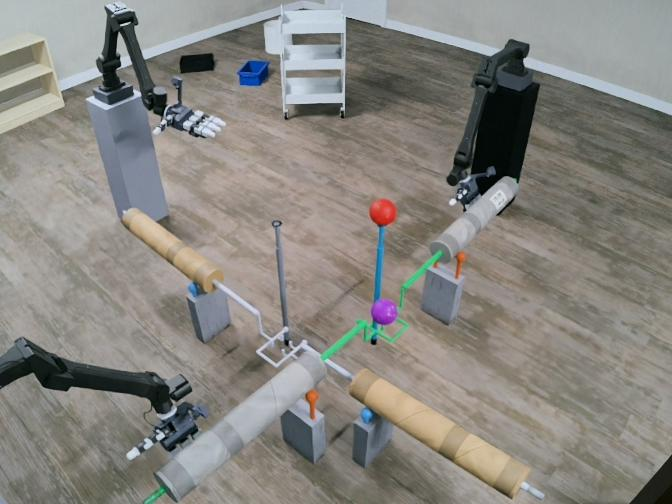

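>>> move --arm2 '{"target": [0.291, 0.872, 0.420, 0.183, 0.683, 0.683, 0.183], "speed": 0.09}' --arm4 '{"target": [0.293, -0.813, 0.417, 0.183, 0.683, 0.683, 0.183], "speed": 0.09}' --cameras '["cam_high", "arm2_cam_wrist", "arm4_cam_wrist"]'

>>> zoom_image --camera "cam_high" --region '[120, 374, 290, 504]'

>>> zoom_image --camera "cam_high" --region '[250, 220, 480, 400]'

Scene clock: 36.23 s.
Joint torques (N m): arm1=[-0.67 2.08 10.22 2.26 0.04 -0.14] | arm2=[0.62 -25 3.04 1.02 -0.81 -0.04] | arm3=[-2.08 -16.32 9.72 3.37 -0.18 -0.26] | arm4=[0.03 -18.49 4.92 0.7 0.75 -0.19]
Heat: arm1: hottest joint3_rad 38 °C; arm2: hottest joint3_rad 37 °C; arm3: hottest joint3_rad 36 °C; arm4: hottest joint2_rad 32 °C.
move: arm2 off_target; arm4 done
Joint velocities: within noise
arm1, arm3: as last shown
arm2.joint_positions: joint1_rad=+0.203 joint2_rad=+2.971 joint3_rad=+1.820 joint4_rad=-0.309 joint5_rad=-0.515 joint6_rad=-1.317 hand_index_mcp=+0.756 hand_index_abd=+0.001 hand_index_pip=+0.577 hand_index_dip=+0.696 hand_middle_mcp=+0.756 hand_middle_abd=+0.001 hand_middle_pip=+0.577 hand_middle_dip=+0.696 hand_ring_mcp=+0.756 hand_ring_abd=+0.001 hand_ring_pip=+0.577 hand_ring_dip=+0.696 hand_thumb_cmc=+0.719 hand_thumb_axl=+0.677 hand_thumb_mcp=+0.224 hand_thumb_ipl=+0.168 hand_current_limit=+0.400 hand_speed=-0.600
arm2.joint_status: not commanded
arm2.hand_state: goal,goal,goal,goal,goal,goal,goal,goal,goal,goal,goal,goal,goal,goal,goal,goal
arm2.index_mcp_current_ma: 1
arm2.index_abd_current_ma: 0
arm2.index_pip_current_ma: 0
arm2.index_dip_current_ma: 0
arm2.middle_mcp_current_ma: 1
arm2.middle_abd_current_ma: 0
arm2.middle_pip_current_ma: 0
arm2.middle_dip_current_ma: 0
arm2.ring_mcp_current_ma: 1
arm2.ring_abd_current_ma: 0
arm2.ring_pip_current_ma: 0
arm2.ring_dip_current_ma: 0
arm2.thumb_cmc_current_ma: 3
arm2.thumb_axl_current_ma: 0
arm2.thumb_mcp_current_ma: -1
arm2.thumb_ipl_current_ma: 0
arm2.hand_goal_index_mcp: 0.754
arm2.hand_goal_index_abd: 0.000
arm2.hand_goal_index_pip: 0.576
arm2.hand_goal_index_dip: 0.696
arm2.hand_goal_middle_mcp: 0.754
arm2.hand_goal_middle_abd: 0.000
arm2.hand_goal_middle_pip: 0.576
arm2.hand_goal_middle_dip: 0.696
arm2.hand_goal_ring_mcp: 0.754
arm2.hand_goal_ring_abd: 0.000
arm2.hand_goal_ring_pip: 0.576
arm2.hand_goal_ring_dip: 0.696
arm2.hand_goal_thumb_cmc: 0.714
arm2.hand_goal_thumb_axl: 0.678
arm2.hand_goal_thumb_mcp: 0.226
arm2.hand_goal_thumb_ipl: 0.168
arm2.hand: x=+0.2893 y=+0.8832 z=+0.4076 quat_wxyz=(+0.173, +0.683, +0.684, +0.191) (m; scene frame)
arm2.hand_target: x=+0.2911 y=+0.8722 z=+0.4199 quat_wxyz=(+0.183, +0.683, +0.683, +0.183) (m; scene frame)
arm2.hand_status: off_target (0.017 m and 1.5 deg from the pose sent, 0.119 m and 1.6 deg at the start)
arm4.joint_positions: joint1_rad=-0.197 joint2_rad=+2.990 joint3_rad=+2.161 joint4_rad=-0.633 joint5_rad=+0.507 joint6_rad=+1.352 hand_index_mcp=+0.758 hand_index_abd=+0.000 hand_index_pip=+0.577 hand_index_dip=+0.696 hand_middle_mcp=+0.758 hand_middle_abd=+0.000 hand_middle_pip=+0.577 hand_middle_dip=+0.696 hand_ring_mcp=+0.758 hand_ring_abd=+0.000 hand_ring_pip=+0.577 hand_ring_dip=+0.696 hand_thumb_cmc=+0.718 hand_thumb_axl=+0.677 hand_thumb_mcp=+0.224 hand_thumb_ipl=+0.168 hand_current_limit=+0.400 hand_speed=-0.600
arm4.joint_status: not commanded
arm4.hand_state: goal,goal,goal,goal,goal,goal,goal,goal,goal,goal,goal,goal,goal,goal,goal,goal
arm4.index_mcp_current_ma: 14
arm4.index_abd_current_ma: 1
arm4.index_pip_current_ma: 2
arm4.index_dip_current_ma: 0
arm4.middle_mcp_current_ma: 15
arm4.middle_abd_current_ma: 1
arm4.middle_pip_current_ma: 2
arm4.middle_dip_current_ma: 0
arm4.ring_mcp_current_ma: 15
arm4.ring_abd_current_ma: 1
arm4.ring_pip_current_ma: 2
arm4.ring_dip_current_ma: 0
arm4.thumb_cmc_current_ma: 11
arm4.thumb_axl_current_ma: -2
arm4.thumb_mcp_current_ma: -10
arm4.thumb_ipl_current_ma: -1
arm4.hand_goal_index_mcp: 0.754
arm4.hand_goal_index_abd: 0.000
arm4.hand_goal_index_pip: 0.576
arm4.hand_goal_index_dip: 0.696
arm4.hand_goal_middle_mcp: 0.754
arm4.hand_goal_middle_abd: 0.000
arm4.hand_goal_middle_pip: 0.576
arm4.hand_goal_middle_dip: 0.696
arm4.hand_goal_ring_mcp: 0.754
arm4.hand_goal_ring_abd: 0.000
arm4.hand_goal_ring_pip: 0.576
arm4.hand_goal_ring_dip: 0.696
arm4.hand_goal_thumb_cmc: 0.714
arm4.hand_goal_thumb_axl: 0.678
arm4.hand_goal_thumb_mcp: 0.226
arm4.hand_goal_thumb_ipl: 0.168
arm4.hand: x=+0.2919 y=-0.8168 z=+0.4145 quat_wxyz=(+0.186, +0.685, +0.681, +0.179) (m; scene frame)
arm4.hand_target: x=+0.2929 y=-0.8129 z=+0.4171 quat_wxyz=(+0.183, +0.683, +0.683, +0.183) (m; scene frame)
arm4.hand_status: done (0.005 m and 0.7 deg from the pose sent, 0.119 m and 0.5 deg at the start)
pictures: arm2_cam_wrist, arm4_cam_wrist, cam_high
camera_calibration:
arm2_cam_wrist: T_world_to_cam=[[0.548804, -0.772592, 0.319243, 0.421697], [-0.826705, -0.444956, 0.344344, 0.447146], [-0.123988, -0.452897, -0.882899, 0.918104], [0, 0, 0, 1]] pos_world=[0.252063, 0.940567, 0.521997]
arm4_cam_wrist: T_world_to_cam=[[0.529387, -0.776212, 0.34241, -0.899746], [-0.837552, -0.413896, 0.356646, -0.289301], [-0.135111, -0.47559, -0.869229, 0.137076], [0, 0, 0, 1]] pos_world=[0.25253, -0.752942, 0.530411]

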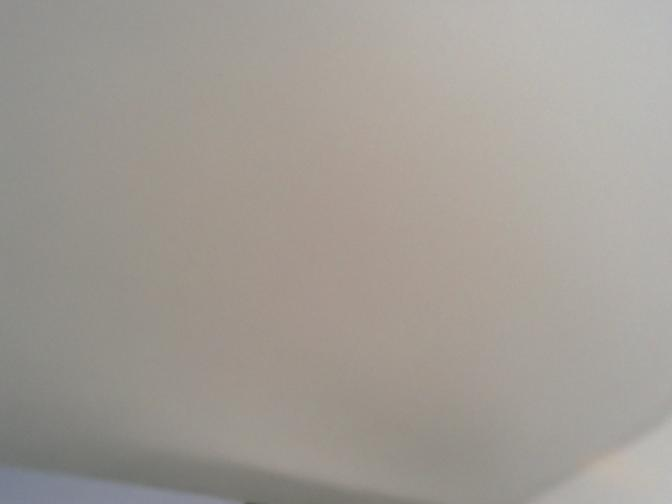

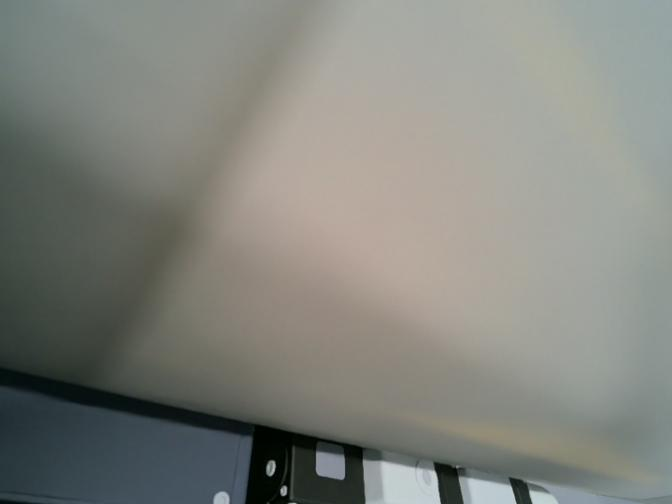

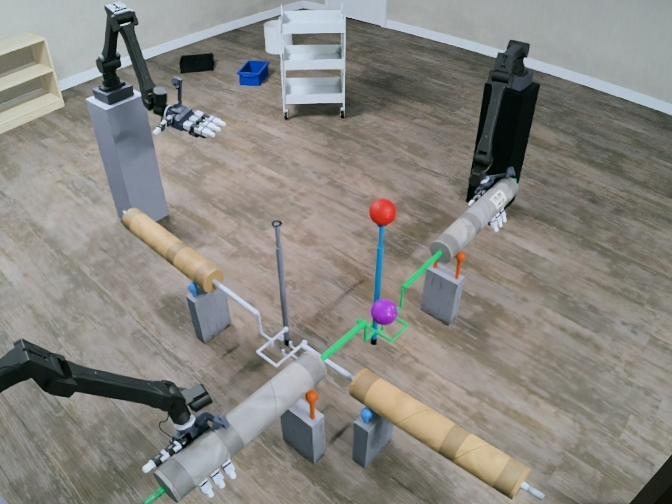

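Scaled by 2.965.

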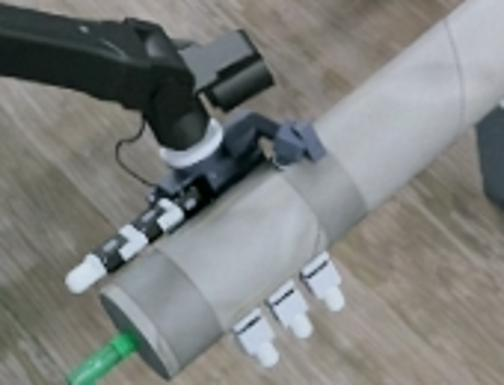

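Scaled by 2.191.

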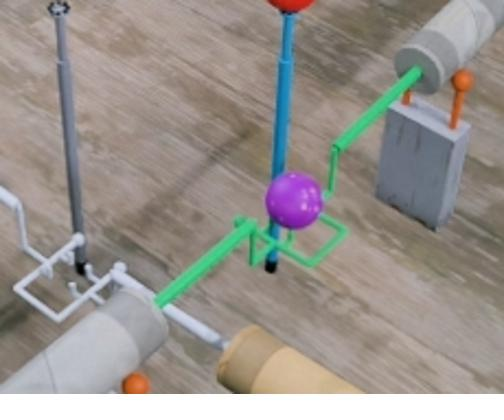

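>>> move --arm2 '{"joints": {"hand_index_mcp": 0.0, "hand_middle_mcp": 0.0, "hand_ring_mcp": 0.0, "hand_index_pip": -0.1, "hand_middle_pip": -0.1, "hand_ring_pip": -0.1, "hand_index_dip": 0.1, "hand_middle_dip": 0.1, "hand_ring_dip": 0.1}}' --arm4 '{"joints": {"hand_index_mcp": 0.0, "hand_middle_mcp": 0.0, "hand_ring_mcp": 0.0, "hand_index_pip": -0.1, "hand_middle_pip": -0.1, "hand_ring_pip": -0.1, "hand_index_dip": 0.1, "hand_middle_dip": 0.1, "hand_ring_dip": 0.1}}'

>>> move --arm2 '{"target": [0.291, 0.872, 0.482, 0.183, 0.683, 0.683, 0.183], "speed": 0.07}' --arm4 '{"target": [0.293, -0.813, 0.477, 0.183, 0.683, 0.683, 0.183], "speed": 0.07}' --cameras '["cam_high", "arm3_cam_wrist"]'

>>> zoom_image --camera "cam_high" --region '[250, 220, 480, 400]'

Scene clock: 46.60 s.
Joint torques (N m): arm1=[-0.67 1.79 10.19 2.35 0.03 -0.13] | arm2=[-0.26 -25.11 3.08 1.02 -1.32 -0.11] | arm3=[-2.08 -16.38 9.73 3.4 -0.17 -0.26] | arm4=[0.32 -18.73 5.03 0.5 1.31 -0.04]
Heat: arm1: hottest joint3_rad 39 °C; arm2: hottest joint3_rad 37 °C; arm3: hottest joint3_rad 36 °C; arm4: hottest joint2_rad 32 °C.
move: arm2 off_target; arm4 off_target
Joint velocities: within noise
arm1, arm3: as last shown
arm2.joint_positions: joint1_rad=+0.207 joint2_rad=+2.971 joint3_rad=+1.820 joint4_rad=-0.308 joint5_rad=-0.507 joint6_rad=-1.307 hand_index_mcp=+0.100 hand_index_abd=+0.002 hand_index_pip=-0.072 hand_index_dip=+0.111 hand_middle_mcp=+0.109 hand_middle_abd=+0.002 hand_middle_pip=-0.069 hand_middle_dip=+0.115 hand_ring_mcp=+0.121 hand_ring_abd=+0.001 hand_ring_pip=-0.065 hand_ring_dip=+0.114 hand_thumb_cmc=+0.719 hand_thumb_axl=+0.677 hand_thumb_mcp=+0.224 hand_thumb_ipl=+0.168 hand_current_limit=+0.400 hand_speed=-0.600
arm2.joint_status: hand_index_mcp off_target (ended at +0.100, target +0.000); hand_index_pip off_target (ended at -0.072, target -0.100); hand_middle_mcp off_target (ended at +0.109, target +0.000); hand_middle_pip off_target (ended at -0.069, target -0.100); hand_ring_mcp off_target (ended at +0.121, target +0.000); hand_ring_pip off_target (ended at -0.065, target -0.100); the others done
arm2.hand_state: blocked,goal,blocked,goal,blocked,goal,blocked,goal,blocked,goal,blocked,goal,goal,goal,goal,goal
arm2.index_mcp_current_ma: 291
arm2.index_abd_current_ma: 1
arm2.index_pip_current_ma: 39
arm2.index_dip_current_ma: 9
arm2.middle_mcp_current_ma: 329
arm2.middle_abd_current_ma: 0
arm2.middle_pip_current_ma: 46
arm2.middle_dip_current_ma: 15
arm2.ring_mcp_current_ma: 385
arm2.ring_abd_current_ma: 0
arm2.ring_pip_current_ma: 55
arm2.ring_dip_current_ma: 13
arm2.thumb_cmc_current_ma: 3
arm2.thumb_axl_current_ma: 0
arm2.thumb_mcp_current_ma: -1
arm2.thumb_ipl_current_ma: 0
arm2.hand_goal_index_mcp: 0.000
arm2.hand_goal_index_abd: 0.000
arm2.hand_goal_index_pip: -0.100
arm2.hand_goal_index_dip: 0.100
arm2.hand_goal_middle_mcp: 0.000
arm2.hand_goal_middle_abd: 0.000
arm2.hand_goal_middle_pip: -0.100
arm2.hand_goal_middle_dip: 0.100
arm2.hand_goal_ring_mcp: 0.000
arm2.hand_goal_ring_abd: 0.000
arm2.hand_goal_ring_pip: -0.100
arm2.hand_goal_ring_dip: 0.100
arm2.hand_goal_thumb_cmc: 0.714
arm2.hand_goal_thumb_axl: 0.678
arm2.hand_goal_thumb_mcp: 0.226
arm2.hand_goal_thumb_ipl: 0.168
arm2.hand: x=+0.2909 y=+0.8833 z=+0.4063 quat_wxyz=(+0.170, +0.685, +0.682, +0.189) (m; scene frame)
arm2.hand_target: x=+0.2909 y=+0.8721 z=+0.4200 quat_wxyz=(+0.183, +0.683, +0.683, +0.183) (m; scene frame)
arm2.hand_status: not commanded
arm4.joint_positions: joint1_rad=-0.200 joint2_rad=+2.990 joint3_rad=+2.158 joint4_rad=-0.628 joint5_rad=+0.498 joint6_rad=+1.338 hand_index_mcp=+0.102 hand_index_abd=+0.000 hand_index_pip=-0.064 hand_index_dip=+0.114 hand_middle_mcp=+0.096 hand_middle_abd=+0.000 hand_middle_pip=-0.062 hand_middle_dip=+0.115 hand_ring_mcp=+0.092 hand_ring_abd=+0.000 hand_ring_pip=-0.066 hand_ring_dip=+0.124 hand_thumb_cmc=+0.718 hand_thumb_axl=+0.677 hand_thumb_mcp=+0.224 hand_thumb_ipl=+0.168 hand_current_limit=+0.400 hand_speed=-0.600
arm4.joint_status: hand_index_mcp off_target (ended at +0.102, target +0.000); hand_index_pip off_target (ended at -0.064, target -0.100); hand_middle_mcp off_target (ended at +0.096, target +0.000); hand_middle_pip off_target (ended at -0.062, target -0.100); hand_ring_mcp off_target (ended at +0.092, target +0.000); hand_ring_pip off_target (ended at -0.066, target -0.100); hand_ring_dip off_target (ended at +0.124, target +0.100); the others done
arm4.hand_state: blocked,goal,blocked,goal,blocked,goal,blocked,goal,blocked,goal,blocked,blocked,goal,goal,goal,goal
arm4.index_mcp_current_ma: 385
arm4.index_abd_current_ma: 0
arm4.index_pip_current_ma: 141
arm4.index_dip_current_ma: 51
arm4.middle_mcp_current_ma: 385
arm4.middle_abd_current_ma: 0
arm4.middle_pip_current_ma: 151
arm4.middle_dip_current_ma: 56
arm4.ring_mcp_current_ma: 385
arm4.ring_abd_current_ma: -1
arm4.ring_pip_current_ma: 131
arm4.ring_dip_current_ma: 90
arm4.thumb_cmc_current_ma: 12
arm4.thumb_axl_current_ma: -2
arm4.thumb_mcp_current_ma: -10
arm4.thumb_ipl_current_ma: -1
arm4.hand_goal_index_mcp: 0.000
arm4.hand_goal_index_abd: 0.000
arm4.hand_goal_index_pip: -0.100
arm4.hand_goal_index_dip: 0.100
arm4.hand_goal_middle_mcp: 0.000
arm4.hand_goal_middle_abd: 0.000
arm4.hand_goal_middle_pip: -0.100
arm4.hand_goal_middle_dip: 0.100
arm4.hand_goal_ring_mcp: 0.000
arm4.hand_goal_ring_abd: 0.000
arm4.hand_goal_ring_pip: -0.100
arm4.hand_goal_ring_dip: 0.100
arm4.hand_goal_thumb_cmc: 0.714
arm4.hand_goal_thumb_axl: 0.678
arm4.hand_goal_thumb_mcp: 0.226
arm4.hand_goal_thumb_ipl: 0.168
arm4.hand: x=+0.2931 y=-0.8163 z=+0.4125 quat_wxyz=(+0.183, +0.682, +0.686, +0.177) (m; scene frame)
arm4.hand_target: x=+0.2930 y=-0.8131 z=+0.4170 quat_wxyz=(+0.183, +0.683, +0.683, +0.183) (m; scene frame)
arm4.hand_status: not commanded
pictures: none

Scene clock: 48.00 s.
Joint torques (N m): arm1=[-0.67 1.9 10.21 2.29 0.03 -0.15] | arm2=[0.5 -27.05 2.86 0.14 -2 -0.2] | arm3=[-2.08 -16.38 9.73 3.38 -0.18 -0.26] | arm4=[-0.21 -20.95 4.88 -0.31 1.85 -0.06]
Heat: arm1: hottest joint3_rad 39 °C; arm2: hottest joint3_rad 37 °C; arm3: hottest joint3_rad 36 °C; arm4: hottest joint2_rad 32 °C.
move: arm2 off_target; arm4 off_target
Joint velocities: within noise
arm1, arm3: as last shown
arm2.joint_positions: joint1_rad=+0.199 joint2_rad=+2.845 joint3_rad=+1.682 joint4_rad=-0.303 joint5_rad=-0.491 joint6_rad=-1.298 hand_index_mcp=+0.083 hand_index_abd=+0.008 hand_index_pip=-0.068 hand_index_dip=+0.115 hand_middle_mcp=+0.089 hand_middle_abd=+0.005 hand_middle_pip=-0.069 hand_middle_dip=+0.115 hand_ring_mcp=+0.093 hand_ring_abd=+0.003 hand_ring_pip=-0.065 hand_ring_dip=+0.114 hand_thumb_cmc=+0.719 hand_thumb_axl=+0.677 hand_thumb_mcp=+0.224 hand_thumb_ipl=+0.168 hand_current_limit=+0.400 hand_speed=-0.600
arm2.joint_status: not commanded
arm2.hand_state: blocked,goal,blocked,goal,blocked,goal,blocked,goal,blocked,goal,blocked,goal,goal,goal,goal,goal
arm2.index_mcp_current_ma: 219
arm2.index_abd_current_ma: 4
arm2.index_pip_current_ma: 48
arm2.index_dip_current_ma: 16
arm2.middle_mcp_current_ma: 242
arm2.middle_abd_current_ma: 2
arm2.middle_pip_current_ma: 46
arm2.middle_dip_current_ma: 15
arm2.ring_mcp_current_ma: 262
arm2.ring_abd_current_ma: 1
arm2.ring_pip_current_ma: 55
arm2.ring_dip_current_ma: 13
arm2.thumb_cmc_current_ma: 3
arm2.thumb_axl_current_ma: 0
arm2.thumb_mcp_current_ma: -1
arm2.thumb_ipl_current_ma: 0
arm2.hand_goal_index_mcp: 0.000
arm2.hand_goal_index_abd: 0.000
arm2.hand_goal_index_pip: -0.100
arm2.hand_goal_index_dip: 0.100
arm2.hand_goal_middle_mcp: 0.000
arm2.hand_goal_middle_abd: 0.000
arm2.hand_goal_middle_pip: -0.100
arm2.hand_goal_middle_dip: 0.100
arm2.hand_goal_ring_mcp: 0.000
arm2.hand_goal_ring_abd: 0.000
arm2.hand_goal_ring_pip: -0.100
arm2.hand_goal_ring_dip: 0.100
arm2.hand_goal_thumb_cmc: 0.714
arm2.hand_goal_thumb_axl: 0.678
arm2.hand_goal_thumb_mcp: 0.226
arm2.hand_goal_thumb_ipl: 0.168
arm2.on_its_own: hand_ring_mcp moved -0.027 toward your old target +0.000
arm2.hand: x=+0.2828 y=+0.8869 z=+0.4500 quat_wxyz=(+0.163, +0.694, +0.677, +0.184) (m; scene frame)
arm2.hand_target: x=+0.2912 y=+0.8722 z=+0.4808 quat_wxyz=(+0.183, +0.683, +0.683, +0.183) (m; scene frame)
arm2.hand_status: off_target (0.036 m and 2.6 deg from the pose sent, 0.077 m and 1.7 deg at the start)
arm4.joint_positions: joint1_rad=-0.196 joint2_rad=+2.873 joint3_rad=+2.020 joint4_rad=-0.614 joint5_rad=+0.485 joint6_rad=+1.338 hand_index_mcp=+0.093 hand_index_abd=-0.004 hand_index_pip=-0.064 hand_index_dip=+0.117 hand_middle_mcp=+0.088 hand_middle_abd=-0.004 hand_middle_pip=-0.060 hand_middle_dip=+0.121 hand_ring_mcp=+0.085 hand_ring_abd=-0.005 hand_ring_pip=-0.063 hand_ring_dip=+0.131 hand_thumb_cmc=+0.718 hand_thumb_axl=+0.677 hand_thumb_mcp=+0.223 hand_thumb_ipl=+0.168 hand_current_limit=+0.400 hand_speed=-0.600
arm4.joint_status: not commanded
arm4.hand_state: blocked,goal,blocked,goal,blocked,goal,blocked,blocked,blocked,goal,blocked,blocked,goal,goal,goal,goal
arm4.index_mcp_current_ma: 385
arm4.index_abd_current_ma: -11
arm4.index_pip_current_ma: 142
arm4.index_dip_current_ma: 63
arm4.middle_mcp_current_ma: 385
arm4.middle_abd_current_ma: -12
arm4.middle_pip_current_ma: 160
arm4.middle_dip_current_ma: 79
arm4.ring_mcp_current_ma: 385
arm4.ring_abd_current_ma: -14
arm4.ring_pip_current_ma: 146
arm4.ring_dip_current_ma: 120
arm4.thumb_cmc_current_ma: 12
arm4.thumb_axl_current_ma: -2
arm4.thumb_mcp_current_ma: -10
arm4.thumb_ipl_current_ma: -1
arm4.hand_goal_index_mcp: 0.000
arm4.hand_goal_index_abd: 0.000
arm4.hand_goal_index_pip: -0.100
arm4.hand_goal_index_dip: 0.100
arm4.hand_goal_middle_mcp: 0.000
arm4.hand_goal_middle_abd: 0.000
arm4.hand_goal_middle_pip: -0.100
arm4.hand_goal_middle_dip: 0.100
arm4.hand_goal_ring_mcp: 0.000
arm4.hand_goal_ring_abd: 0.000
arm4.hand_goal_ring_pip: -0.100
arm4.hand_goal_ring_dip: 0.100
arm4.hand_goal_thumb_cmc: 0.714
arm4.hand_goal_thumb_axl: 0.678
arm4.hand_goal_thumb_mcp: 0.226
arm4.hand_goal_thumb_ipl: 0.168
arm4.hand: x=+0.2869 y=-0.8234 z=+0.4496 quat_wxyz=(+0.180, +0.681, +0.689, +0.170) (m; scene frame)
arm4.hand_target: x=+0.2932 y=-0.8130 z=+0.4764 quat_wxyz=(+0.183, +0.683, +0.683, +0.183) (m; scene frame)
arm4.hand_status: off_target (0.030 m and 1.7 deg from the pose sent, 0.065 m and 0.8 deg at the start)
pictures: arm3_cam_wrist, cam_high
camera_calibration:
arm3_cam_wrist: T_world_to_cam=[[0.354287, -0.717552, 0.599666, -0.231955], [-0.672731, -0.640991, -0.369546, -0.23492], [0.649549, -0.272488, -0.709814, 1.2438], [0, 0, 0, 1]] pos_world=[-0.883771, 0.0219009, 0.935152]

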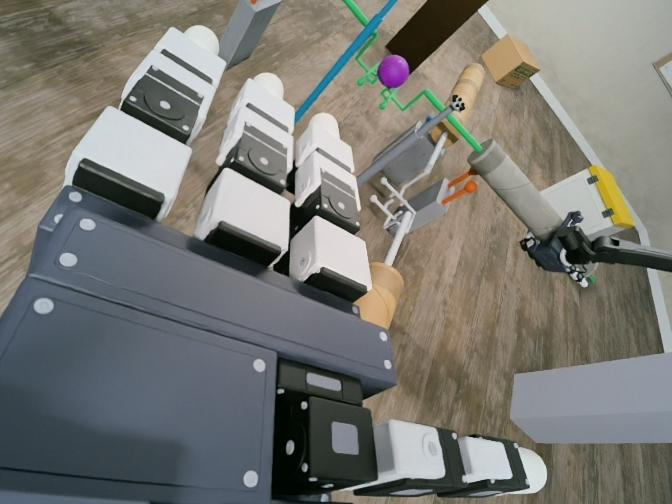

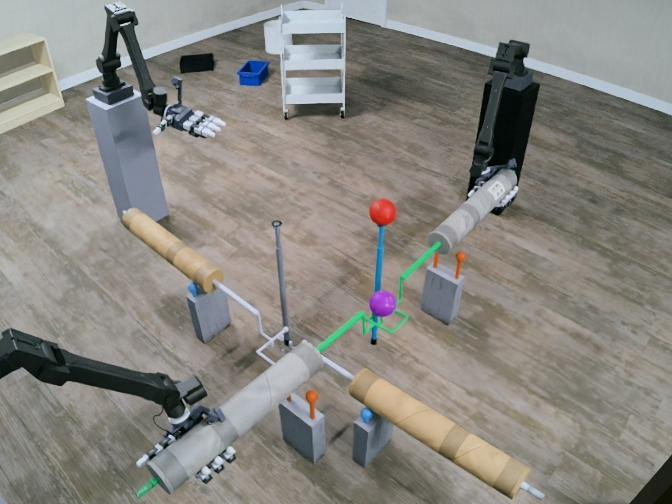

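Scaled by 2.191.

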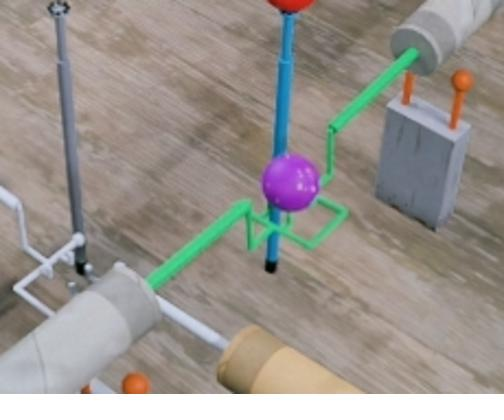

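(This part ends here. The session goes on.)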